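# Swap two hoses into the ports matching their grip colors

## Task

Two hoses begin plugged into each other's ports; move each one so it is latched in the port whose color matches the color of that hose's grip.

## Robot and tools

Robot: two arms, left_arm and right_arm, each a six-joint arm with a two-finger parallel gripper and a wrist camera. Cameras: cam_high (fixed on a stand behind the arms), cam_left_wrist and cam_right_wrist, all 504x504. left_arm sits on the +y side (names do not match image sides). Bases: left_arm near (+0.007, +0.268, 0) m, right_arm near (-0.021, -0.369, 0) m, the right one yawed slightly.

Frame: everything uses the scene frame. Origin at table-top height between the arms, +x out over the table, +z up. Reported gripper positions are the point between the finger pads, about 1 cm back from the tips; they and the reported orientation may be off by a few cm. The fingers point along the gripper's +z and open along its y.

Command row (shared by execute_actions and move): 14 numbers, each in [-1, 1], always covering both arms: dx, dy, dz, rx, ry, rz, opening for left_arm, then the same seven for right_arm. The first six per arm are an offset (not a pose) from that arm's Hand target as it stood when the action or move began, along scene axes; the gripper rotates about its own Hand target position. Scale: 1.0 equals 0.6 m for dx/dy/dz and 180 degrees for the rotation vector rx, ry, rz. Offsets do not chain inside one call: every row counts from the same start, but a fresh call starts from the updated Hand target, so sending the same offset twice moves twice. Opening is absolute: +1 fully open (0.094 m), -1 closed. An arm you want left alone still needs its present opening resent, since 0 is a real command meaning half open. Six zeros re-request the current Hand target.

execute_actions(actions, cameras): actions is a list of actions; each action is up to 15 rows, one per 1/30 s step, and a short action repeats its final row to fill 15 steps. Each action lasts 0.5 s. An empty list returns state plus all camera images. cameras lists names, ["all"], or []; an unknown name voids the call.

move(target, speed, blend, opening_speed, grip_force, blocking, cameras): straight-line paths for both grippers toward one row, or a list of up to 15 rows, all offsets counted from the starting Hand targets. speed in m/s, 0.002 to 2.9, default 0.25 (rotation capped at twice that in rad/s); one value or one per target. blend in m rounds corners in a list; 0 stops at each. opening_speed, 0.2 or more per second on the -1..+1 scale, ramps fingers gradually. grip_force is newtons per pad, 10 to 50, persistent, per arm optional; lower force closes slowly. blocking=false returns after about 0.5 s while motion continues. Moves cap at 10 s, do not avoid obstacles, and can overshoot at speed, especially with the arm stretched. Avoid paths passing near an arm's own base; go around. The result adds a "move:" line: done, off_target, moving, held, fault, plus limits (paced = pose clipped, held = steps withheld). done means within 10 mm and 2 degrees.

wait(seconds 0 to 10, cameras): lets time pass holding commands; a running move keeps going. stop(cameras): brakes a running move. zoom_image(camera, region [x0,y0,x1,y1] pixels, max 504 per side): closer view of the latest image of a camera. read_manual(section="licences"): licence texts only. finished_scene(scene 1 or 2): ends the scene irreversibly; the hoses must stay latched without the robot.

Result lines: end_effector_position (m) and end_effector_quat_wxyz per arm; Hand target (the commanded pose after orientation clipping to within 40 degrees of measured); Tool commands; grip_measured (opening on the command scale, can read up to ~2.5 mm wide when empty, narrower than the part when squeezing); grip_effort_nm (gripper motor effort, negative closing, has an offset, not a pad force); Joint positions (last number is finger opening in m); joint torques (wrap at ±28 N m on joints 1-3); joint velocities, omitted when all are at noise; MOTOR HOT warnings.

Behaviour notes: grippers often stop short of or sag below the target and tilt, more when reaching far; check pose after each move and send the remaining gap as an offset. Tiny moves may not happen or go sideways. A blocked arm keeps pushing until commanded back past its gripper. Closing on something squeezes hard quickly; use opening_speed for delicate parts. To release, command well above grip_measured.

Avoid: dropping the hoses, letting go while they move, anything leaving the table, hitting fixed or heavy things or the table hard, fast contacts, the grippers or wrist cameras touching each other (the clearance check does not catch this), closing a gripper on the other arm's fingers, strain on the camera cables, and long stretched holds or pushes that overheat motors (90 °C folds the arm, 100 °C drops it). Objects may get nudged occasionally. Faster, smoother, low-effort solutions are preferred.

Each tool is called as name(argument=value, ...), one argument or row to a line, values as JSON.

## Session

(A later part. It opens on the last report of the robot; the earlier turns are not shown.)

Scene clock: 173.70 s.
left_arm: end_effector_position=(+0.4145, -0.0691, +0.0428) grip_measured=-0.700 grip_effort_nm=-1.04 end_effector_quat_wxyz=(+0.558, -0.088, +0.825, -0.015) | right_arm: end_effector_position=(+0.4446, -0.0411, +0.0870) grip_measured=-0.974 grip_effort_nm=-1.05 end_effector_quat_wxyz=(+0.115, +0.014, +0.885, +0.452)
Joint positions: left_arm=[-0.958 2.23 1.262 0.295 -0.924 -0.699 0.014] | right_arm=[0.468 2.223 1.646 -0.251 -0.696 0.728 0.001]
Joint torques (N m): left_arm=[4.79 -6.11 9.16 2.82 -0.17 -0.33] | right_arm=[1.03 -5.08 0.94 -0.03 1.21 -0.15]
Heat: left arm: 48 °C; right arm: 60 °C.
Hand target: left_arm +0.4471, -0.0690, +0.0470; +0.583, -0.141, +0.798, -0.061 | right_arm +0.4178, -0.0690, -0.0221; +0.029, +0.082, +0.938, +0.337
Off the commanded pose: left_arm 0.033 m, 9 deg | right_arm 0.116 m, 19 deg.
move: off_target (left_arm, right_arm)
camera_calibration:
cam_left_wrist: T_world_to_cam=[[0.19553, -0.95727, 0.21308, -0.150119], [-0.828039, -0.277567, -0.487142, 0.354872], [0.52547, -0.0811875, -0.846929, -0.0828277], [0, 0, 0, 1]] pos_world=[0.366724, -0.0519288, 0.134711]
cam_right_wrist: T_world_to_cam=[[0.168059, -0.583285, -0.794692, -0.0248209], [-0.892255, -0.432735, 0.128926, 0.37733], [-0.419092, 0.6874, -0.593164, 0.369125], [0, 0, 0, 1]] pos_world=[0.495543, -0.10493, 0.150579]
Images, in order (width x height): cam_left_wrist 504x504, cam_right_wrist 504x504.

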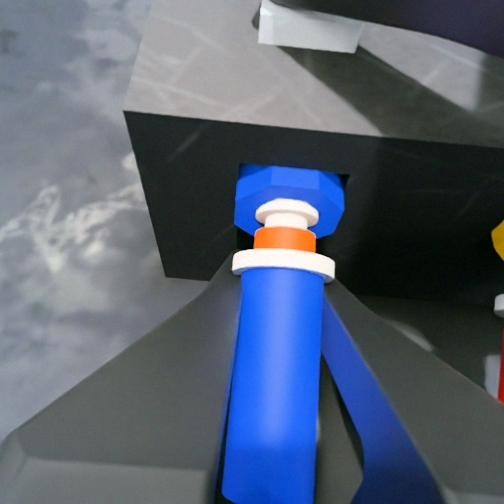

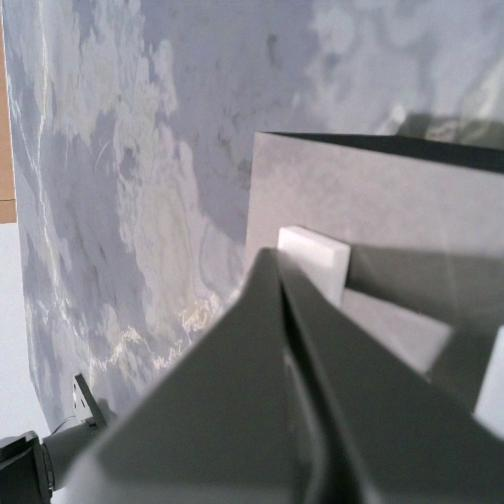

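move(
  target=[
    [0.0,0.0,0.0,0,0,0,-0.8, -0.035,-0.025,-0.13,0,0,0,-1],
    [0.05,0.005,0.0,0,0,0,-0.8, -0.035,-0.025,-0.13,0,0,0,-1],
  ],
  speed=0.1,
  cameras=["cam_right_wrist","cam_left_wrist"],
)

Scene clock: 176.40 s.
left_arm: end_effector_position=(+0.4126, -0.0698, +0.0421) grip_measured=-0.700 grip_effort_nm=-1.04 end_effector_quat_wxyz=(+0.555, -0.084, +0.827, -0.013) | right_arm: end_effector_position=(+0.4287, -0.0510, +0.0744) grip_measured=-0.974 grip_effort_nm=-1.05 end_effector_quat_wxyz=(+0.211, -0.042, +0.839, +0.500)
Joint positions: left_arm=[-0.961 2.227 1.262 0.281 -0.92 -0.7 0.014] | right_arm=[0.455 2.148 1.281 0.284 -0.727 0.709 0.001]
Joint torques (N m): left_arm=[0.17 -10.21 5.7 1.54 -0.33 -0.04] | right_arm=[0.81 0.65 0.59 -1.64 1.51 -0.03]
Heat: left arm: 48 °C; right arm: 59 °C.
Hand target: left_arm +0.4149, -0.0693, +0.0428; +0.558, -0.088, +0.825, -0.016 (not the last commanded pose) | right_arm +0.3969, -0.0840, -0.1000; +0.029, +0.082, +0.938, +0.337
Off the commanded pose: left_arm 0.065 m, 10 deg | right_arm 0.180 m, 33 deg.
move: held (left_arm; a check stopped the path), off_target (right_arm); limits=held
pose unreachable (left arm): on one or more control steps of this call, first in action 0 (counted from 0), this arm could not follow its commanded pose, so it was not sent that pose on those steps. It may still have moved: this result reports where it is.
cause: moving toward the commanded pose would bring a part of the arm too close to another arm (this arm's wrist (the part past joint 4) and the right arm's gripper housing, 53 mm apart when this arm was first held).
camera_calibration:
cam_left_wrist: T_world_to_cam=[[0.192074, -0.95966, 0.20533, -0.14865], [-0.833288, -0.27, -0.482422, 0.35535], [0.5184, -0.0784384, -0.851533, -0.0791964], [0, 0, 0, 1]] pos_world=[0.365716, -0.0529213, 0.134513]
cam_right_wrist: T_world_to_cam=[[0.364596, -0.488566, -0.7927, -0.117446], [-0.883079, -0.451451, -0.127921, 0.374677], [-0.295368, 0.746656, -0.59604, 0.312005], [0, 0, 0, 1]] pos_world=[0.465846, -0.121192, 0.140797]
Images, in order (width x height): cam_left_wrist 504x504, cam_right_wrist 504x504.

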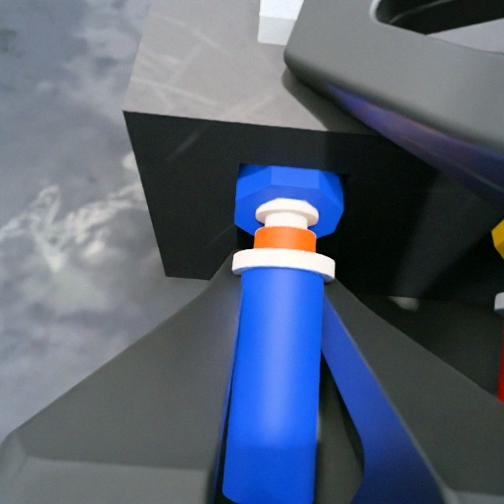

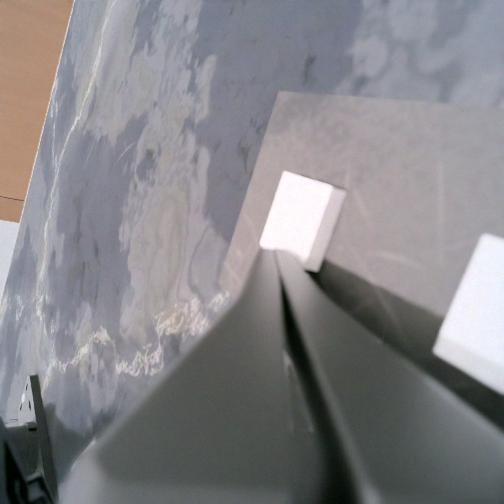

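move(
  target=[
    [0.0,0,0,0,0,0,-0.8, 0.055,-0.06,0.433,0,0,0,-1],
    [0.0417,-0.05,0.008,0,0,0,-0.8, 0.055,-0.16,0.433,0,0,0,-1],
    [0.0417,0.0,0.058,0,0,0,-0.8, 0.055,-0.2,0.433,0,0,0,-1],
    [0.0417,0.05,0.008,0,0,0,-0.8, 0.055,-0.2,0.433,0,0,0,-1],
    [0.0417,0.0,-0.042,0,0,0,-0.8, 0.055,-0.2,0.433,0,0,0,-1],
    [0.083,0.0,0.008,0,0,0,-0.8, 0.055,-0.2,0.433,0,0,0,-1],
  ],
  speed=[0.25,0.08,0.08,0.08,0.08,0.08],
  blend=[0.01,0.003,0.003,0.003,0.003,0],
  cameras=["cam_left_wrist"],
)

Scene clock: 181.37 s.
left_arm: end_effector_position=(+0.4145, -0.0677, +0.0404) grip_measured=-0.701 grip_effort_nm=-1.04 end_effector_quat_wxyz=(+0.541, -0.048, +0.839, +0.027) | right_arm: end_effector_position=(+0.4280, -0.2037, +0.1545) grip_measured=-0.974 grip_effort_nm=-1.05 end_effector_quat_wxyz=(+0.025, +0.087, +0.939, +0.331)
Joint positions: left_arm=[-0.955 2.231 1.308 0.175 -0.918 -0.643 0.014] | right_arm=[0.185 2.162 2.039 -1.214 -0.642 0.397 0.001]
Joint torques (N m): left_arm=[7.87 -6.56 12.05 2.66 0.28 0.32] | right_arm=[-0.09 -11.29 7.83 0.8 -0.46 -0.07]
Heat: left arm: 48 °C; right arm: 58 °C.
Hand target: left_arm +0.4647, -0.0693, +0.0475; +0.558, -0.088, +0.825, -0.016 | right_arm +0.4299, -0.2041, +0.1598; +0.029, +0.082, +0.938, +0.337
Off the commanded pose: left_arm 0.051 m, 7 deg | right_arm 0.006 m, 1 deg.
move: off_target (left_arm)
camera_calibration:
cam_left_wrist: T_world_to_cam=[[0.180793, -0.978841, 0.0958347, -0.138839], [-0.85829, -0.204603, -0.470613, 0.370941], [0.480263, 0.00282952, -0.87712, -0.0591038], [0, 0, 0, 1]] pos_world=[0.371862, -0.0598379, 0.136034]
Images, in order (width x height): cam_left_wrist 504x504.

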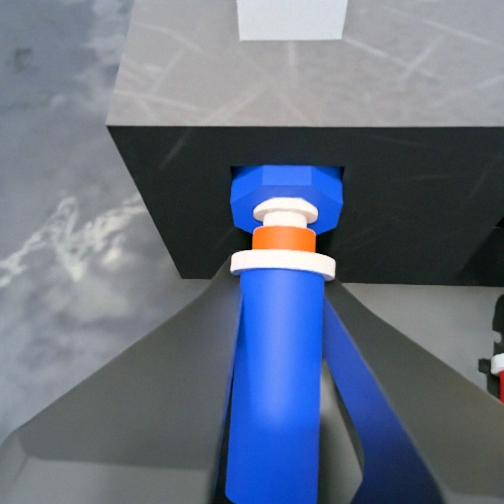

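move(
  target=[
    [-0.05,0,-0.005,0,0,0,-0.8, -0.12,-0.07,0.02,0.05,-0.3,0.06,-1],
    [-0.05,0,-0.005,0,0,0,-0.8, -0.133,0.0,-0.067,0.0924,-0.5388,0.1099,-1],
  ],
  speed=0.25,
  blend=[0.02,0],
  cameras=["all"],
)

Scene clock: 186.63 s.
left_arm: end_effector_position=(+0.4139, -0.0683, +0.0403) grip_measured=-0.702 grip_effort_nm=-1.04 end_effector_quat_wxyz=(+0.541, -0.056, +0.839, +0.020) | right_arm: end_effector_position=(+0.3461, -0.2062, +0.1069) grip_measured=-0.974 grip_effort_nm=-1.04 end_effector_quat_wxyz=(+0.584, -0.340, +0.623, +0.395)
Joint positions: left_arm=[-0.956 2.231 1.308 0.174 -0.918 -0.666 0.014] | right_arm=[0.08 2.033 0.527 1.493 -1.065 0.083 0.001]
Joint torques (N m): left_arm=[3.19 -8.69 6.65 2.47 -0.11 -0.1] | right_arm=[0.65 -6.2 5.29 2.94 -0.08 -0.1]
Heat: left arm: 48 °C; right arm: 57 °C.
Hand target: left_arm +0.4347, -0.0694, +0.0446; +0.558, -0.088, +0.825, -0.016 | right_arm +0.3501, -0.2040, +0.1196; +0.653, -0.335, +0.548, +0.400
Off the commanded pose: left_arm 0.021 m, 6 deg | right_arm 0.013 m, 12 deg.
joint sent to its limit (right arm) — joint 4 (wrist pitch), upper limit. The joint targets are off in orientation, not in position.
move: off_target (left_arm, right_arm)
camera_calibration:
cam_left_wrist: T_world_to_cam=[[0.188191, -0.975277, 0.115842, -0.142962], [-0.855736, -0.22071, -0.467978, 0.368036], [0.481976, -0.0110607, -0.876115, -0.060598], [0, 0, 0, 1]] pos_world=[0.371052, -0.0588683, 0.135703]
cam_right_wrist: T_world_to_cam=[[0.89798, -0.439949, -0.00873883, -0.395772], [-0.276748, -0.549208, -0.788531, 0.0763954], [0.342114, 0.710503, -0.614933, 0.19675], [0, 0, 0, 1]] pos_world=[0.309227, -0.271954, 0.17777]

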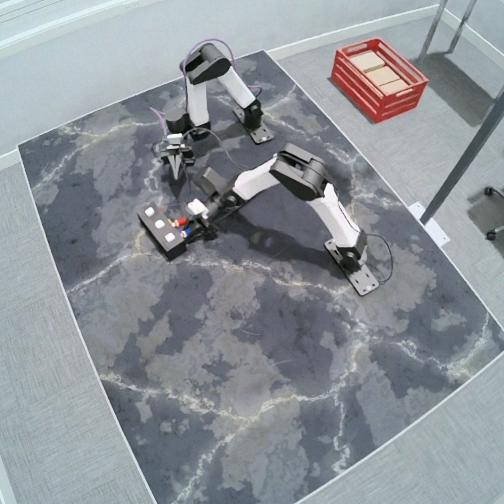

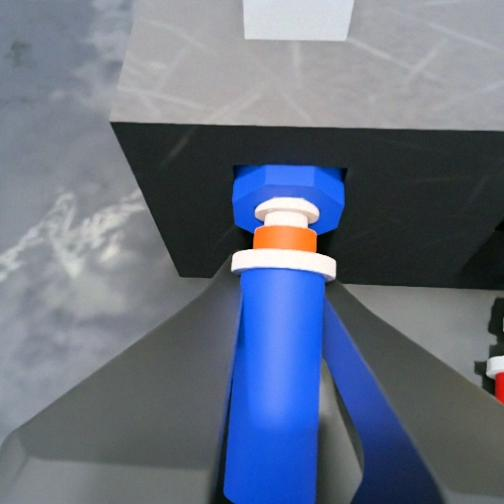

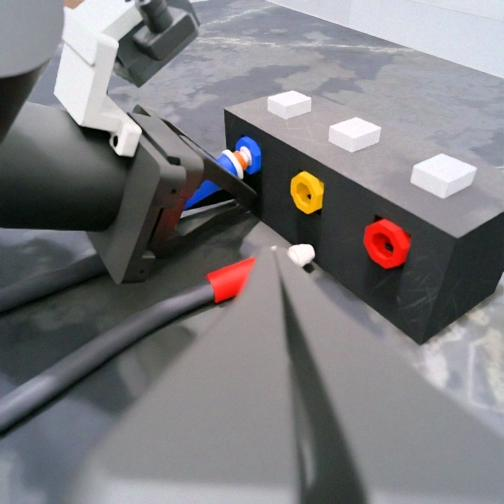

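zoom_image(
  camera="cam_right_wrist",
  region=[160, 100, 340, 240],
)

zoom_image(
  camera="cam_right_wrist",
  region=[200, 120, 280, 190],
)

zoom_image(
  camera="cam_right_wrist",
  region=[280, 150, 440, 290],
)

Scaled by 2.800 from the camera's 504x504 image, which has a finer 720x720 frame.

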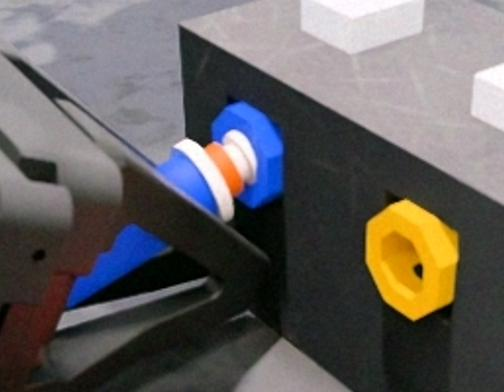

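Scaled by 6.300 from the camera's 504x504 image, which has a finer 720x720 frame.

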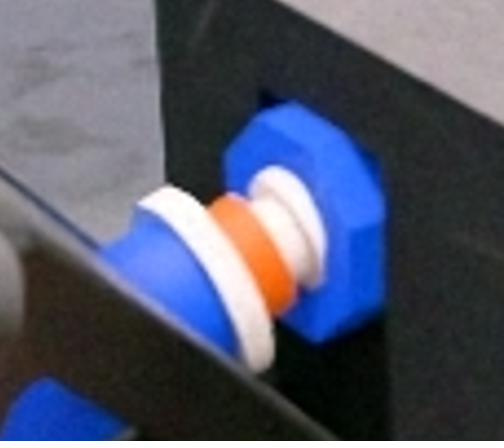

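Scaled by 3.150 from the camera's 504x504 image, which has a finer 720x720 frame.

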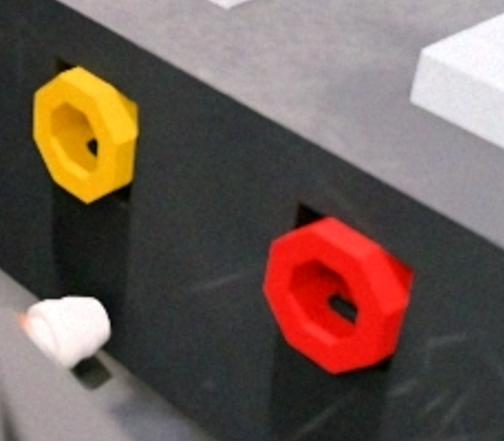

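move(
  target=[
    [0,0,0,0,0,0,-0.8, 0.033,-0.11,0.134,-0.046,0.269,-0.055,-1],
    [0,0,0,0,0,0,-0.8, 0.15,0.023,0.117,-0.0924,0.5388,-0.1099,-1],
    [0,0,0,0,0,0,-0.8, 0.171,0.264,-0.0077,-0.0924,0.5388,-0.1099,-1],
  ],
  speed=0.25,
  blend=[0.02,0.02,0],
  cameras=["cam_right_wrist"],
)

Scene clock: 192.73 s.
left_arm: end_effector_position=(+0.4139, -0.0683, +0.0403) grip_measured=-0.702 grip_effort_nm=-1.04 end_effector_quat_wxyz=(+0.541, -0.056, +0.839, +0.020) | right_arm: end_effector_position=(+0.4422, -0.0468, +0.1127) grip_measured=-0.974 grip_effort_nm=-1.04 end_effector_quat_wxyz=(+0.017, +0.079, +0.940, +0.333)
Joint positions: left_arm=[-0.956 2.231 1.308 0.174 -0.918 -0.666 0.014] | right_arm=[0.497 2.408 2.268 -1.014 -0.553 0.733 0.001]
Joint torques (N m): left_arm=[3.18 -8.7 6.67 2.46 -0.11 -0.1] | right_arm=[-0.18 -11.62 10.03 1.37 -0.22 0.15]
Heat: left arm: 47 °C; right arm: 57 °C.
Hand target: left_arm +0.4347, -0.0694, +0.0446; +0.558, -0.088, +0.825, -0.016 | right_arm +0.4528, -0.0456, +0.1149; +0.029, +0.082, +0.938, +0.336
Off the commanded pose: left_arm 0.021 m, 6 deg | right_arm 0.011 m, 2 deg.
move: off_target (left_arm, right_arm)
camera_calibration:
cam_right_wrist: T_world_to_cam=[[-0.0490444, -0.763711, -0.643692, 0.0632565], [-0.8412, -0.315877, 0.438867, 0.317343], [-0.538495, 0.562998, -0.626942, 0.43808], [0, 0, 0, 1]] pos_world=[0.505956, -0.0980868, 0.176097]
Images, in order (width x height): cam_right_wrist 504x504.

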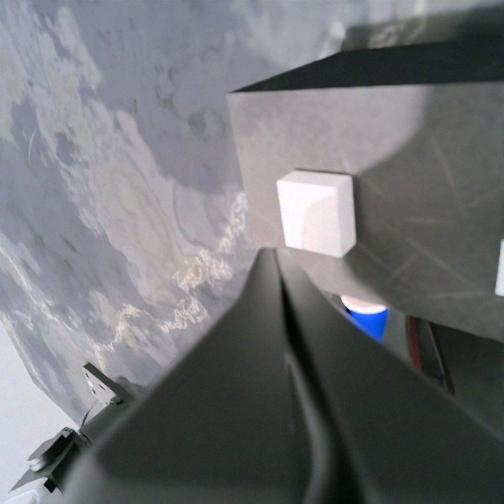

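move(
  target=[
    [0,0,0,0,0,0,-0.8, 0.0,0.0,-0.045,0,0,0,-1],
    [0,0,0,0,0,0,-0.8, -0.02,-0.015,-0.115,0,0,0,-1],
  ],
  speed=0.1,
  blend=[0.003,0],
  cameras=["cam_right_wrist"],
)

Scene clock: 194.33 s.
left_arm: end_effector_position=(+0.4139, -0.0683, +0.0403) grip_measured=-0.702 grip_effort_nm=-1.04 end_effector_quat_wxyz=(+0.541, -0.056, +0.839, +0.020) | right_arm: end_effector_position=(+0.4503, -0.0392, +0.0930) grip_measured=-0.974 grip_effort_nm=-1.05 end_effector_quat_wxyz=(+0.054, +0.053, +0.916, +0.395)
Joint positions: left_arm=[-0.956 2.231 1.308 0.174 -0.918 -0.666 0.014] | right_arm=[0.482 2.331 1.971 -0.651 -0.635 0.733 0.001]
Joint torques (N m): left_arm=[3.17 -8.69 6.67 2.46 -0.11 -0.1] | right_arm=[0.59 -10.32 2.92 0.95 0.64 -0.02]
Heat: left arm: 47 °C; right arm: 57 °C.
Hand target: left_arm +0.4347, -0.0694, +0.0446; +0.558, -0.088, +0.825, -0.016 | right_arm +0.4407, -0.0546, +0.0458; +0.029, +0.082, +0.938, +0.337
Off the commanded pose: left_arm 0.021 m, 6 deg | right_arm 0.050 m, 8 deg.
move: off_target (left_arm, right_arm)
camera_calibration:
cam_right_wrist: T_world_to_cam=[[0.0354278, -0.676815, -0.7353, 0.0307153], [-0.869721, -0.383302, 0.31091, 0.357305], [-0.492271, 0.628491, -0.60222, 0.405259], [0, 0, 0, 1]] pos_world=[0.509165, -0.0969575, 0.15555]
Images, in order (width x height): cam_right_wrist 504x504.

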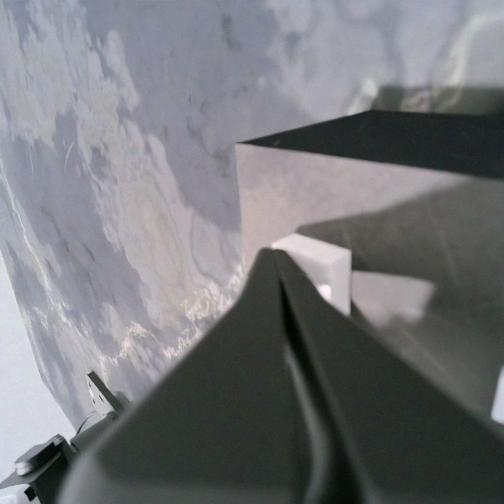

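move(
  target=[
    [0,0,0,0,0,0,-0.8, 0.0063,0.0035,0.11,0,0,0,-1],
    [0,0,0,0,0,0,-0.8, -0.013,-0.0095,-0.02,0,0,0,-1],
  ],
  speed=0.1,
  blend=[0.003,0],
  cameras=["cam_right_wrist"],
)

Scene clock: 196.63 s.
left_arm: end_effector_position=(+0.4139, -0.0683, +0.0403) grip_measured=-0.702 grip_effort_nm=-1.05 end_effector_quat_wxyz=(+0.541, -0.056, +0.839, +0.020) | right_arm: end_effector_position=(+0.4456, -0.0426, +0.0923) grip_measured=-0.974 grip_effort_nm=-1.04 end_effector_quat_wxyz=(+0.063, +0.048, +0.911, +0.406)
Joint positions: left_arm=[-0.956 2.231 1.308 0.174 -0.918 -0.666 0.014] | right_arm=[0.476 2.286 1.872 -0.567 -0.648 0.734 0.001]
Joint torques (N m): left_arm=[3.17 -8.7 6.65 2.46 -0.11 -0.1] | right_arm=[0.73 -9.14 2.69 0.81 0.75 -0.09]
Heat: left arm: 47 °C; right arm: 57 °C.
Hand target: left_arm +0.4347, -0.0694, +0.0446; +0.558, -0.088, +0.825, -0.016 | right_arm +0.4328, -0.0603, +0.0339; +0.029, +0.082, +0.938, +0.336
Off the commanded pose: left_arm 0.021 m, 6 deg | right_arm 0.062 m, 10 deg.
move: off_target (left_arm, right_arm)
camera_calibration:
cam_right_wrist: T_world_to_cam=[[0.0529532, -0.659914, -0.749473, 0.0222604], [-0.875681, -0.391428, 0.282784, 0.357096], [-0.479978, 0.641325, -0.598602, 0.399327], [0, 0, 0, 1]] pos_world=[0.503191, -0.101631, 0.15474]
Images, in order (width x height): cam_right_wrist 504x504.

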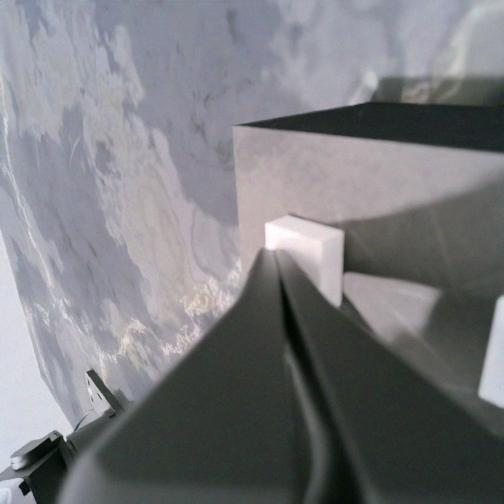

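move(
  target=[
    [0,0,0,0,0,0,-0.8, -0.028,-0.02,-0.1,0,0,0,-1],
  ],
  speed=0.08,
  cameras=["cam_right_wrist"],
)

Scene clock: 198.33 s.
left_arm: end_effector_position=(+0.4139, -0.0683, +0.0403) grip_measured=-0.702 grip_effort_nm=-1.04 end_effector_quat_wxyz=(+0.541, -0.056, +0.839, +0.020) | right_arm: end_effector_position=(+0.4443, -0.0430, +0.0867) grip_measured=-0.974 grip_effort_nm=-1.05 end_effector_quat_wxyz=(+0.121, +0.010, +0.883, +0.454)
Joint positions: left_arm=[-0.956 2.231 1.308 0.174 -0.918 -0.666 0.014] | right_arm=[0.465 2.214 1.622 -0.225 -0.698 0.723 0.001]
Joint torques (N m): left_arm=[3.18 -8.69 6.65 2.46 -0.11 -0.1] | right_arm=[0.95 -4.78 0.75 -0.1 1.22 -0.16]
Heat: left arm: 47 °C; right arm: 56 °C.
Hand target: left_arm +0.4347, -0.0694, +0.0446; +0.558, -0.088, +0.825, -0.016 | right_arm +0.4162, -0.0723, -0.0260; +0.029, +0.082, +0.938, +0.337
Off the commanded pose: left_arm 0.021 m, 6 deg | right_arm 0.120 m, 20 deg.
move: off_target (left_arm, right_arm)
camera_calibration:
cam_right_wrist: T_world_to_cam=[[0.179514, -0.579102, -0.795246, -0.0309601], [-0.893512, -0.434198, 0.11449, 0.377954], [-0.411596, 0.690009, -0.595379, 0.3671], [0, 0, 0, 1]] pos_world=[0.494361, -0.107124, 0.150671]
Images, in order (width x height): cam_right_wrist 504x504.

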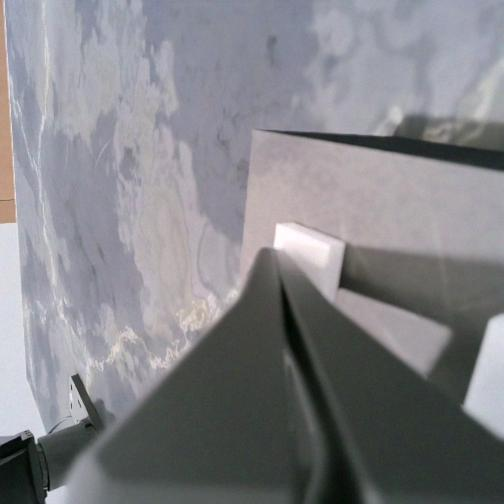

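move(
  target=[
    [0.06,0.005,0.005,0,0,0,-0.8, -0.006,-0.005,-0.02,0,0,0,-1],
  ],
  speed=0.08,
  cameras=["cam_left_wrist","cam_right_wrist"],
)

Scene clock: 199.40 s.
left_arm: end_effector_position=(+0.4146, -0.0676, +0.0401) grip_measured=-0.702 grip_effort_nm=-1.04 end_effector_quat_wxyz=(+0.540, -0.050, +0.840, +0.025) | right_arm: end_effector_position=(+0.4437, -0.0431, +0.0861) grip_measured=-0.974 grip_effort_nm=-1.05 end_effector_quat_wxyz=(+0.138, +0.000, +0.876, +0.462)
Joint positions: left_arm=[-0.954 2.231 1.308 0.173 -0.916 -0.65 0.014] | right_arm=[0.464 2.201 1.572 -0.148 -0.701 0.716 0.001]
Joint torques (N m): left_arm=[9.11 -6.6 11.99 2.73 0.35 0.51] | right_arm=[0.79 -3.93 0.44 -0.35 1.23 -0.11]
Heat: left arm: 47 °C; right arm: 56 °C.
Hand target: left_arm +0.4707, -0.0662, +0.0474; +0.558, -0.088, +0.825, -0.016 | right_arm +0.4125, -0.0752, -0.0380; +0.029, +0.082, +0.938, +0.337
Off the commanded pose: left_arm 0.057 m, 7 deg | right_arm 0.132 m, 22 deg.
move: off_target (left_arm, right_arm)
camera_calibration:
cam_left_wrist: T_world_to_cam=[[0.182765, -0.977964, 0.100915, -0.139734], [-0.858417, -0.208773, -0.468544, 0.370582], [0.479288, -0.000993826, -0.877657, -0.0592617], [0, 0, 0, 1]] pos_world=[0.372056, -0.0593462, 0.135724]
cam_right_wrist: T_world_to_cam=[[0.215648, -0.565277, -0.796215, -0.0466798], [-0.894964, -0.440553, 0.0703793, 0.381576], [-0.390558, 0.697406, -0.600907, 0.358076], [0, 0, 0, 1]] pos_world=[0.491413, -0.108007, 0.151148]
Images, in order (width x height): cam_left_wrist 504x504, cam_right_wrist 504x504.

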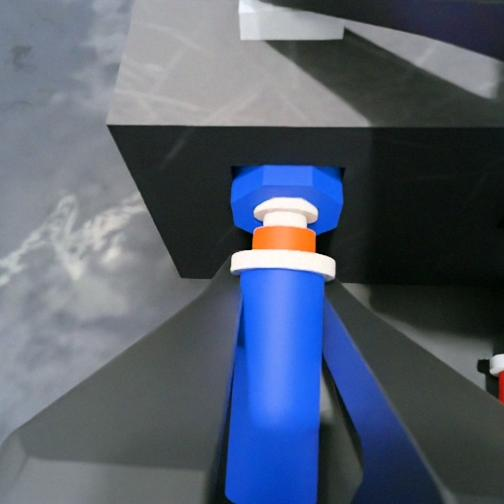

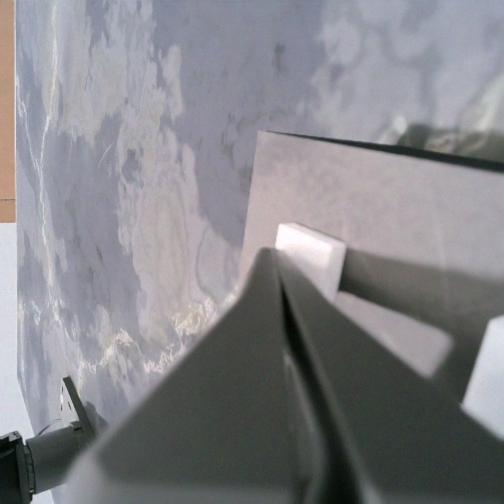

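move(
  target=[
    [-0.05,0.0,0.0,-0.0066,0.0524,0.013,-0.8, 0,0,0,0,0,0,-1],
    [0.0,0.0,0.0,-0.0066,0.0524,0.013,-0.8, 0,0,0,0,0,0,-1],
  ],
  speed=0.08,
  cameras=["cam_left_wrist","cam_right_wrist"],
)

Scene clock: 201.90 s.
left_arm: end_effector_position=(+0.4123, -0.0690, +0.0381) grip_measured=-0.703 grip_effort_nm=-1.04 end_effector_quat_wxyz=(+0.505, -0.059, +0.861, +0.029) | right_arm: end_effector_position=(+0.4437, -0.0431, +0.0861) grip_measured=-0.974 grip_effort_nm=-1.04 end_effector_quat_wxyz=(+0.138, +0.000, +0.876, +0.462)
Joint positions: left_arm=[-0.951 2.229 1.386 -0.023 -0.875 -0.746 0.014] | right_arm=[0.464 2.201 1.572 -0.148 -0.701 0.716 0.001]
Joint torques (N m): left_arm=[0.01 -10.73 5.82 1.29 -0.36 -0.03] | right_arm=[0.79 -3.95 0.31 -0.35 1.24 -0.12]
Heat: left arm: 47 °C; right arm: 55 °C.
Hand target: left_arm +0.4133, -0.0688, +0.0382; +0.506, -0.060, +0.860, +0.027 (not the last commanded pose) | right_arm +0.4124, -0.0753, -0.0380; +0.029, +0.082, +0.938, +0.336
Off the commanded pose: left_arm 0.059 m, 8 deg | right_arm 0.132 m, 22 deg.
move: held (left_arm; a check stopped the path), off_target (right_arm); path passed 0 of 2 targets; limits=held
pose unreachable (left arm): on one or more control steps of this call, first in action 0 (counted from 0), this arm could not follow its commanded pose, so it was not sent that pose on those steps. It may still have moved: this result reports where it is.
cause: moving toward the commanded pose would bring a part of the arm too close to another arm (this arm's wrist (the part past joint 4) and the right arm's wrist (the part past joint 4), at the place that arm is still heading or pushing toward).
camera_calibration:
cam_left_wrist: T_world_to_cam=[[0.208692, -0.973576, 0.0927215, -0.150506], [-0.88972, -0.228363, -0.395282, 0.376083], [0.406011, -0.0000039698, -0.913868, -0.0282028], [0, 0, 0, 1]] pos_world=[0.377469, -0.0606456, 0.13684]
cam_right_wrist: T_world_to_cam=[[0.215648, -0.565277, -0.796215, -0.0466798], [-0.894964, -0.440553, 0.0703793, 0.381576], [-0.390558, 0.697406, -0.600907, 0.358076], [0, 0, 0, 1]] pos_world=[0.491413, -0.108007, 0.151148]
Images, in order (width x height): cam_left_wrist 504x504, cam_right_wrist 504x504.

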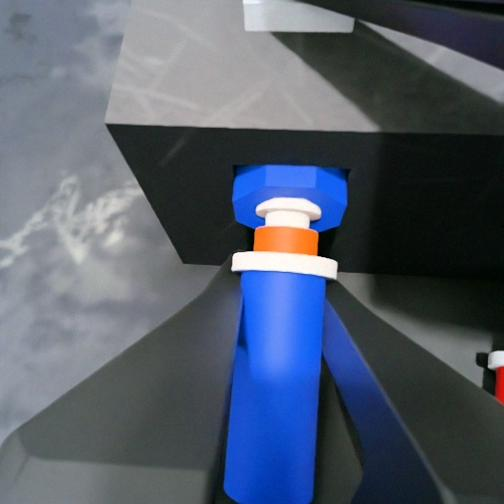

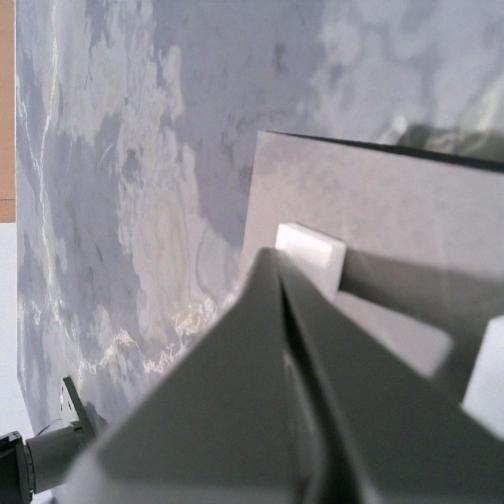

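move(
  target=[
    [0,0,0,0,0,0,-0.8, 0.029,-0.041,0.33,0,0,0,-1],
    [0,0,0,0,0,0,-0.8, 0.0127,-0.29,0.363,0,0,0,-1],
  ],
  speed=0.25,
  blend=[0.02,0],
)

move(
  target=[
    [0.03,0.0,0.0,-0.0035,0.035,0.005,-0.8, 0,0,0,0,0,0,-1],
    [0.09,0.005,0.005,-0.0035,0.035,0.005,-0.8, 0,0,0,0,0,0,-1],
  ],
  speed=0.06,
  cameras=["cam_left_wrist"],
)

Scene clock: 204.40 s.
left_arm: end_effector_position=(+0.4123, -0.0689, +0.0381) grip_measured=-0.703 grip_effort_nm=-1.04 end_effector_quat_wxyz=(+0.505, -0.059, +0.860, +0.029) | right_arm: end_effector_position=(+0.4167, -0.2528, +0.1625) grip_measured=-0.974 grip_effort_nm=-1.04 end_effector_quat_wxyz=(+0.009, +0.097, +0.939, +0.329)
Joint positions: left_arm=[-0.951 2.229 1.386 -0.023 -0.876 -0.746 0.014] | right_arm=[0.073 2.155 2.068 -1.364 -0.662 0.268 0.001]
Joint torques (N m): left_arm=[0.01 -10.74 5.82 1.29 -0.35 -0.03] | right_arm=[0.65 -12.37 9.31 0.53 -0.48 -0.04]
Heat: left arm: 47 °C; right arm: 56 °C.
Hand target: left_arm +0.4134, -0.0687, +0.0382; +0.506, -0.060, +0.860, +0.027 | right_arm +0.4201, -0.2493, +0.1798; +0.029, +0.082, +0.938, +0.336
Off the commanded pose: left_arm 0.001 m, 0 deg | right_arm 0.018 m, 3 deg.
move: off_target (right_arm)

Scene clock: 206.77 s.
left_arm: end_effector_position=(+0.4118, -0.0683, +0.0361) grip_measured=-0.703 grip_effort_nm=-1.04 end_effector_quat_wxyz=(+0.426, -0.020, +0.902, +0.062) | right_arm: end_effector_position=(+0.4165, -0.2528, +0.1624) grip_measured=-0.974 grip_effort_nm=-1.05 end_effector_quat_wxyz=(+0.009, +0.097, +0.939, +0.329)
Joint positions: left_arm=[-0.924 2.248 1.559 -0.361 -0.761 -0.756 0.014] | right_arm=[0.073 2.155 2.068 -1.365 -0.662 0.268 0.001]
Joint torques (N m): left_arm=[7.99 -7.17 11.45 2.42 -0.27 0.33] | right_arm=[0.61 -12.38 9.29 0.55 -0.48 -0.07]
Heat: left arm: 47 °C; right arm: 57 °C.
Hand target: left_arm +0.4674, -0.0659, +0.0415; +0.457, -0.068, +0.886, +0.029 | right_arm +0.4200, -0.2493, +0.1797; +0.029, +0.082, +0.938, +0.336
Off the commanded pose: left_arm 0.056 m, 8 deg | right_arm 0.018 m, 3 deg.
move: off_target (left_arm, right_arm)
camera_calibration:
cam_left_wrist: T_world_to_cam=[[0.181909, -0.982963, -0.0263354, -0.134876], [-0.955154, -0.170272, -0.242256, 0.400473], [0.233645, 0.069223, -0.969855, 0.0478503], [0, 0, 0, 1]] pos_world=[0.395869, -0.0677014, 0.139873]
Images, in order (width x height): cam_left_wrist 504x504.

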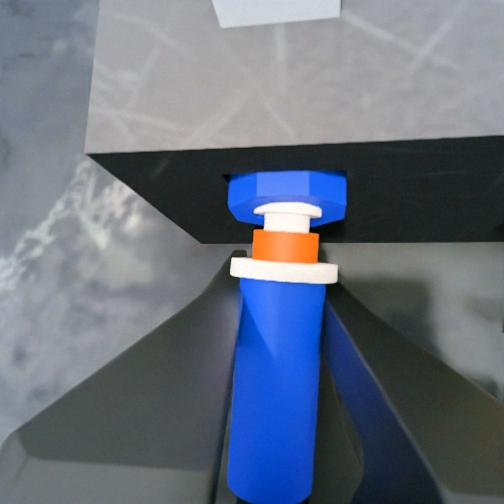

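move(
  target=[
    [0.0,0.0,0.0,0.0035,-0.03,0.0,-0.8, -0.1,-0.033,0.033,0.0462,-0.2694,0.055,-1],
    [0.0,0.0,0.0,0.0035,-0.03,0.0,-0.8, -0.1165,0.0755,-0.1,0.0924,-0.5388,0.1099,-1],
  ],
  speed=0.25,
  blend=[0.02,0],
  cameras=["cam_right_wrist"],
)

zoom_image(
  camera="cam_right_wrist",
  region=[180, 100, 300, 210],
)

Scene clock: 211.23 s.
left_arm: end_effector_position=(+0.4127, -0.0676, +0.0364) grip_measured=-0.703 grip_effort_nm=-1.04 end_effector_quat_wxyz=(+0.436, -0.018, +0.897, +0.072) | right_arm: end_effector_position=(+0.3473, -0.2062, +0.1082) grip_measured=-0.974 grip_effort_nm=-1.05 end_effector_quat_wxyz=(+0.585, -0.341, +0.621, +0.394)
Joint positions: left_arm=[-0.929 2.256 1.559 -0.351 -0.792 -0.746 0.014] | right_arm=[0.08 2.033 0.532 1.493 -1.064 0.083 0.001]
Joint torques (N m): left_arm=[6.79 -7.49 6.86 3.32 -0.75 0.43] | right_arm=[0.62 -6.24 4.9 2.95 -0.14 -0.11]
Heat: left arm: 47 °C; right arm: 57 °C.
Hand target: left_arm +0.4674, -0.0658, +0.0413; +0.499, -0.067, +0.864, +0.031 | right_arm +0.3502, -0.2040, +0.1197; +0.653, -0.335, +0.548, +0.400
Off the commanded pose: left_arm 0.055 m, 11 deg | right_arm 0.012 m, 11 deg.
joint sent to its limit (right arm) — joint 4 (wrist pitch), upper limit. The joint targets are off in orientation, not in position.
move: off_target (left_arm, right_arm)
camera_calibration:
cam_right_wrist: T_world_to_cam=[[0.897857, -0.440266, -0.00433463, -0.397412], [-0.27294, -0.548841, -0.790112, 0.0767192], [0.34548, 0.710591, -0.612947, 0.195744], [0, 0, 0, 1]] pos_world=[0.310133, -0.271954, 0.178875]
Images, in order (width x height): cam_right_wrist 504x504.

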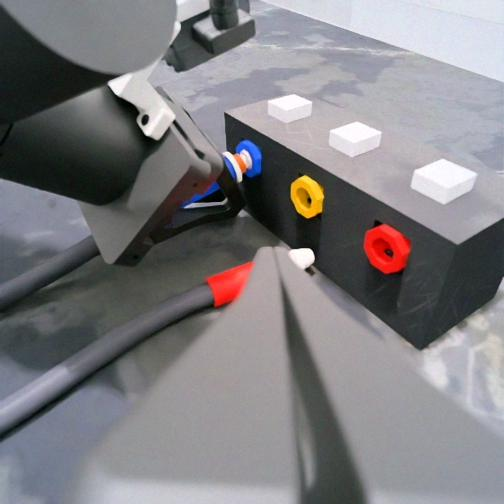

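Scaled by 4.200 from the camera's 504x504 image, which has a finer 720x720 frame.

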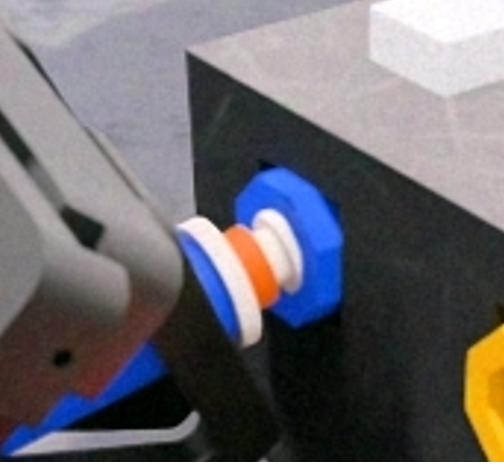

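move(
  target=[
    [-0.08,0.0,0.005,-0.0117,0.0937,0.0,-0.8, 0,0,0,0,0,0,-1],
  ],
  speed=0.1,
  cameras=["cam_right_wrist","cam_left_wrist"],
)

zoom_image(
  camera="cam_right_wrist",
  region=[180, 100, 300, 210],
)

Scene clock: 213.80 s.
left_arm: end_effector_position=(+0.4073, -0.0722, +0.0359) grip_measured=-0.704 grip_effort_nm=-1.04 end_effector_quat_wxyz=(+0.367, -0.049, +0.928, +0.033) | right_arm: end_effector_position=(+0.3472, -0.2062, +0.1082) grip_measured=-0.974 grip_effort_nm=-1.04 end_effector_quat_wxyz=(+0.585, -0.341, +0.621, +0.394)
Joint positions: left_arm=[-0.903 2.256 1.659 -0.533 -0.634 -0.86 0.014] | right_arm=[0.08 2.033 0.532 1.493 -1.065 0.083 0.001]
Joint torques (N m): left_arm=[2.65 -11.81 8.7 0.79 -0.18 -0.19] | right_arm=[0.61 -6.22 4.97 2.93 -0.11 -0.1]
Heat: left arm: 47 °C; right arm: 56 °C.
Hand target: left_arm +0.4194, -0.0659, +0.0444; +0.365, -0.070, +0.928, +0.025 | right_arm +0.3502, -0.2040, +0.1197; +0.653, -0.335, +0.548, +0.400
Off the commanded pose: left_arm 0.016 m, 3 deg | right_arm 0.012 m, 11 deg.
joint sent to its limit (right arm) — joint 4 (wrist pitch), upper limit. The joint targets are off in orientation, not in position.
move: off_target (left_arm, right_arm)
camera_calibration:
cam_left_wrist: T_world_to_cam=[[0.215336, -0.976123, 0.0285296, -0.152902], [-0.970455, -0.217159, -0.105164, 0.393329], [0.108848, -0.0050412, -0.994046, 0.0953348], [0, 0, 0, 1]] pos_world=[0.404256, -0.0633553, 0.140493]
cam_right_wrist: T_world_to_cam=[[0.898171, -0.439632, -0.00358217, -0.397382], [-0.272029, -0.549319, -0.790094, 0.0762769], [0.345383, 0.710614, -0.612975, 0.19582], [0, 0, 0, 1]] pos_world=[0.310034, -0.271954, 0.178875]
Images, in order (width x height): cam_left_wrist 504x504, cam_right_wrist 504x504.

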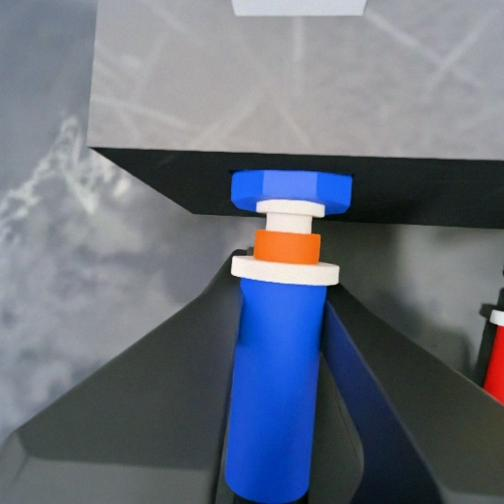

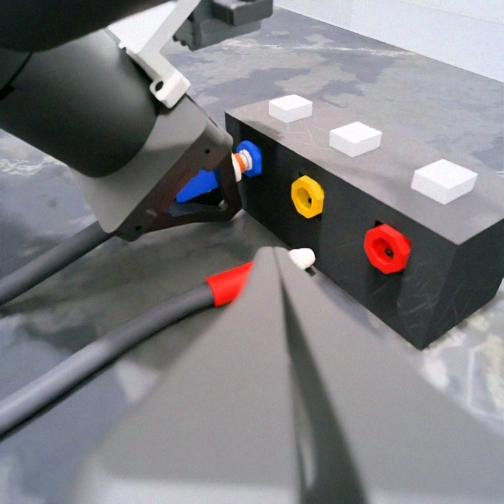

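Scaled by 4.200 from the camera's 504x504 image, which has a finer 720x720 frame.

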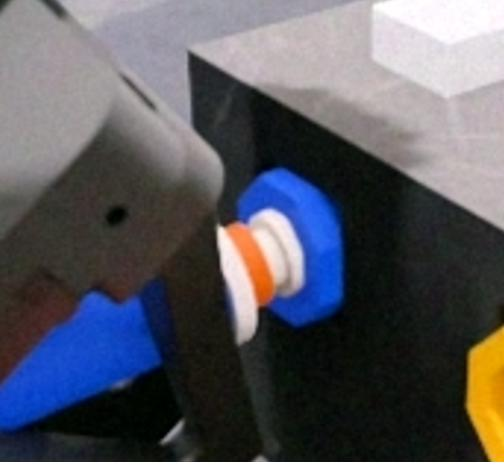

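move(
  target=[
    [0.0,0.0,0.01,-0.0097,0.0773,0.0,-0.8, 0,0,0,0,0,0,-1],
  ],
  speed=0.1,
  cameras=["cam_right_wrist","cam_left_wrist"],
)

zoom_image(
  camera="cam_right_wrist",
  region=[180, 100, 300, 210],
)

Scene clock: 215.70 s.
left_arm: end_effector_position=(+0.4022, -0.0749, +0.0405) grip_measured=-0.704 grip_effort_nm=-1.04 end_effector_quat_wxyz=(+0.233, -0.047, +0.971, +0.013) | right_arm: end_effector_position=(+0.3472, -0.2062, +0.1082) grip_measured=-0.974 grip_effort_nm=-1.05 end_effector_quat_wxyz=(+0.585, -0.341, +0.621, +0.394)
Joint positions: left_arm=[-0.838 2.331 1.937 -0.886 -0.377 -0.879 0.014] | right_arm=[0.08 2.033 0.532 1.493 -1.065 0.083 0.001]
Joint torques (N m): left_arm=[2.28 -10.99 10.65 0.53 -0.57 -0.26] | right_arm=[0.68 -6.26 4.96 2.94 -0.09 -0.09]
Heat: left arm: 47 °C; right arm: 55 °C.
Hand target: left_arm +0.4193, -0.0658, +0.0502; +0.249, -0.072, +0.966, +0.019 | right_arm +0.3502, -0.2040, +0.1197; +0.653, -0.335, +0.548, +0.400
Off the commanded pose: left_arm 0.022 m, 4 deg | right_arm 0.012 m, 11 deg.
joint sent to its limit (right arm) — joint 4 (wrist pitch), upper limit. The joint targets are off in orientation, not in position.
move: off_target (left_arm, right_arm)
camera_calibration:
cam_left_wrist: T_world_to_cam=[[0.209399, -0.97762, 0.0202943, -0.152009], [-0.963252, -0.202663, 0.176274, 0.375117], [-0.168216, -0.0564602, -0.984132, 0.207579], [0, 0, 0, 1]] pos_world=[0.428081, -0.0608651, 0.141247]
cam_right_wrist: T_world_to_cam=[[0.898171, -0.439632, -0.00358217, -0.397382], [-0.272029, -0.549319, -0.790094, 0.0762769], [0.345383, 0.710614, -0.612975, 0.19582], [0, 0, 0, 1]] pos_world=[0.310034, -0.271954, 0.178875]
Images, in order (width x height): cam_left_wrist 504x504, cam_right_wrist 504x504.

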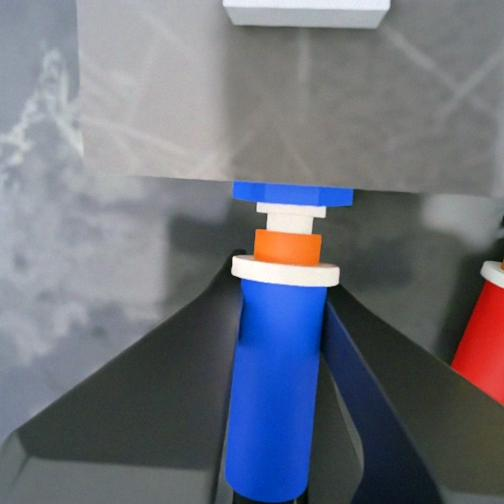

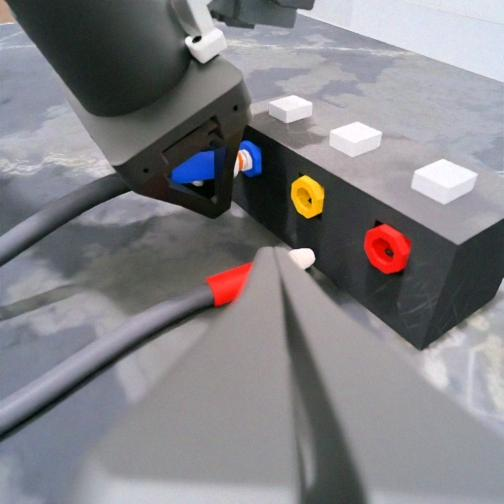

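Scaled by 4.200 from the camera's 504x504 image, which has a finer 720x720 frame.

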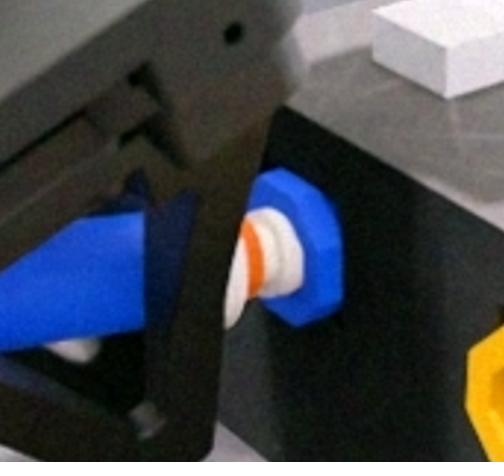

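move(
  target=[
    [0.02,0.0,0.0,0.004,-0.033,0.0,-0.8, 0,0,0,0,0,0,-1],
    [0.08,0.008,0.0,0.007,-0.055,0.0,-0.8, 0,0,0,0,0,0,-1],
  ],
  speed=0.08,
  cameras=["cam_right_wrist","cam_left_wrist"],
)

zoom_image(
  camera="cam_right_wrist",
  region=[180, 100, 300, 210],
)

Scene clock: 217.73 s.
left_arm: end_effector_position=(+0.4056, -0.0725, +0.0383) grip_measured=-0.704 grip_effort_nm=-1.04 end_effector_quat_wxyz=(+0.250, -0.028, +0.967, +0.030) | right_arm: end_effector_position=(+0.3472, -0.2062, +0.1082) grip_measured=-0.974 grip_effort_nm=-1.04 end_effector_quat_wxyz=(+0.585, -0.341, +0.621, +0.394)
Joint positions: left_arm=[-0.843 2.333 1.919 -0.859 -0.42 -0.836 0.014] | right_arm=[0.08 2.033 0.532 1.493 -1.065 0.083 0.001]
Joint torques (N m): left_arm=[6.02 -9.96 8.85 2.08 -1.41 0.15] | right_arm=[0.66 -6.19 4.92 2.93 -0.11 -0.1]
Heat: left arm: 47 °C; right arm: 55 °C.
Hand target: left_arm +0.4674, -0.0610, +0.0504; +0.332, -0.071, +0.940, +0.023 | right_arm +0.3502, -0.2040, +0.1197; +0.653, -0.335, +0.548, +0.400
Off the commanded pose: left_arm 0.064 m, 11 deg | right_arm 0.012 m, 11 deg.
joint sent to its limit (right arm) — joint 4 (wrist pitch), upper limit. The joint targets are off in orientation, not in position.
move: off_target (left_arm, right_arm)
camera_calibration:
cam_left_wrist: T_world_to_cam=[[0.179686, -0.983609, -0.0150191, -0.137409], [-0.974115, -0.180039, 0.136697, 0.38677], [-0.13716, -0.00993213, -0.990499, 0.19721], [0, 0, 0, 1]] pos_world=[0.428498, -0.063564, 0.140402]
cam_right_wrist: T_world_to_cam=[[0.898171, -0.439632, -0.00358217, -0.397382], [-0.272029, -0.549319, -0.790094, 0.0762769], [0.345383, 0.710614, -0.612975, 0.19582], [0, 0, 0, 1]] pos_world=[0.310034, -0.271954, 0.178875]
Images, in order (width x height): cam_left_wrist 504x504, cam_right_wrist 504x504.

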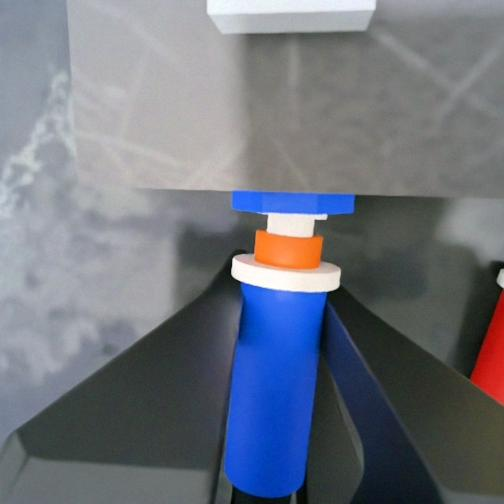

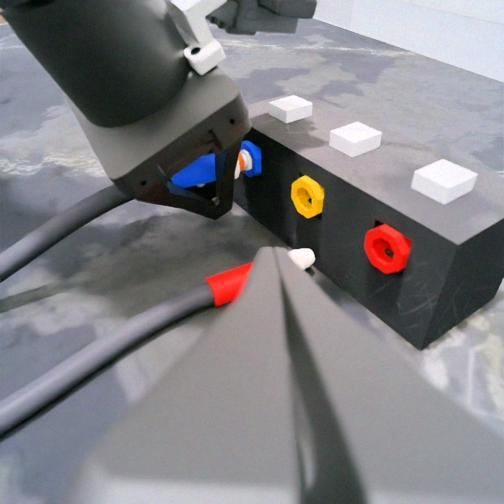

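Scaled by 4.200 from the camera's 504x504 image, which has a finer 720x720 frame.

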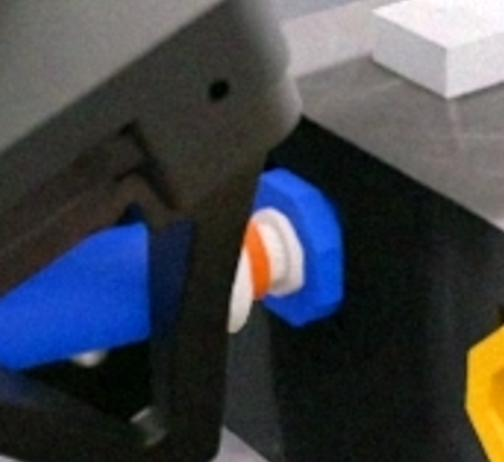

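move(
  target=[
    [-0.04,0.0,0.0,0.0,0.0,0.035,-0.8, 0,0,0,0,0,0,-1],
    [0.02,0.004,0.0,0.002,-0.02,0.035,-0.8, 0,0,0,0,0,0,-1],
  ],
  speed=0.08,
  cameras=["cam_right_wrist","cam_left_wrist"],
)

zoom_image(
  camera="cam_right_wrist",
  region=[180, 100, 300, 210],
)

Scene clock: 220.03 s.
left_arm: end_effector_position=(+0.4066, -0.0734, +0.0354) grip_measured=-0.704 grip_effort_nm=-1.05 end_effector_quat_wxyz=(+0.267, -0.069, +0.960, +0.045) | right_arm: end_effector_position=(+0.3472, -0.2062, +0.1082) grip_measured=-0.974 grip_effort_nm=-1.04 end_effector_quat_wxyz=(+0.585, -0.341, +0.621, +0.394)
Joint positions: left_arm=[-0.862 2.371 1.963 -0.893 -0.483 -0.939 0.014] | right_arm=[0.08 2.033 0.532 1.493 -1.065 0.083 0.001]
Joint torques (N m): left_arm=[7.05 -9.13 11.06 2.02 -1.76 0.09] | right_arm=[0.59 -6.23 4.9 2.93 -0.11 -0.08]
Heat: left arm: 47 °C; right arm: 54 °C.
Hand target: left_arm +0.4794, -0.0587, +0.0505; +0.360, -0.122, +0.924, +0.042 | right_arm +0.3502, -0.2040, +0.1197; +0.653, -0.335, +0.548, +0.400
Off the commanded pose: left_arm 0.076 m, 13 deg | right_arm 0.012 m, 11 deg.
joint sent to its limit (right arm) — joint 4 (wrist pitch), upper limit. The joint targets are off in orientation, not in position.
move: off_target (left_arm, right_arm)
camera_calibration:
cam_left_wrist: T_world_to_cam=[[0.265743, -0.9639, -0.016643, -0.171968], [-0.958946, -0.266071, 0.0981256, 0.37688], [-0.0990115, -0.0101164, -0.995035, 0.179039], [0, 0, 0, 1]] pos_world=[0.424834, -0.0636718, 0.138306]
cam_right_wrist: T_world_to_cam=[[0.898171, -0.439632, -0.00358217, -0.397382], [-0.272029, -0.549319, -0.790094, 0.0762769], [0.345383, 0.710614, -0.612975, 0.19582], [0, 0, 0, 1]] pos_world=[0.310034, -0.271954, 0.178875]
Images, in order (width x height): cam_left_wrist 504x504, cam_right_wrist 504x504.

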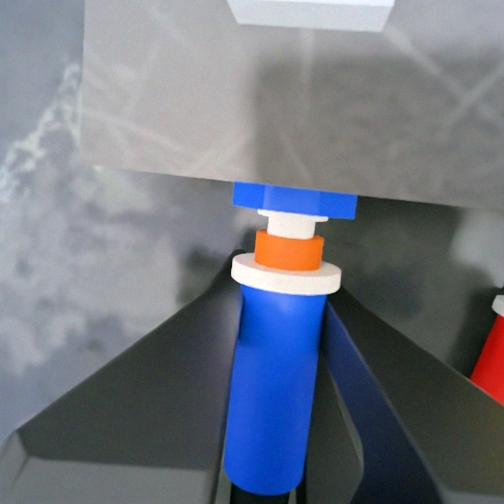

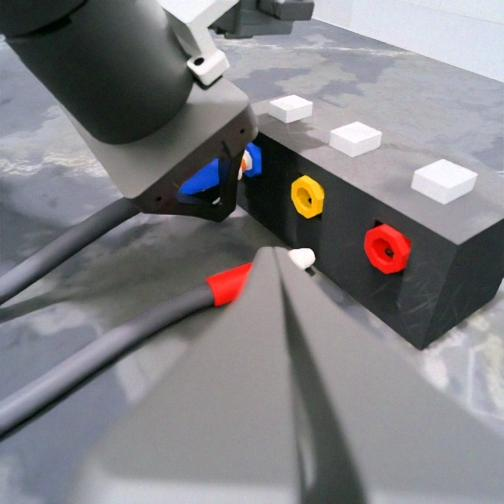

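Scaled by 4.200 from the camera's 504x504 image, which has a finer 720x720 frame.

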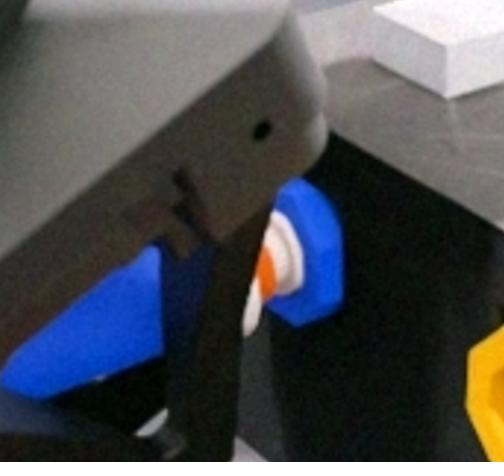

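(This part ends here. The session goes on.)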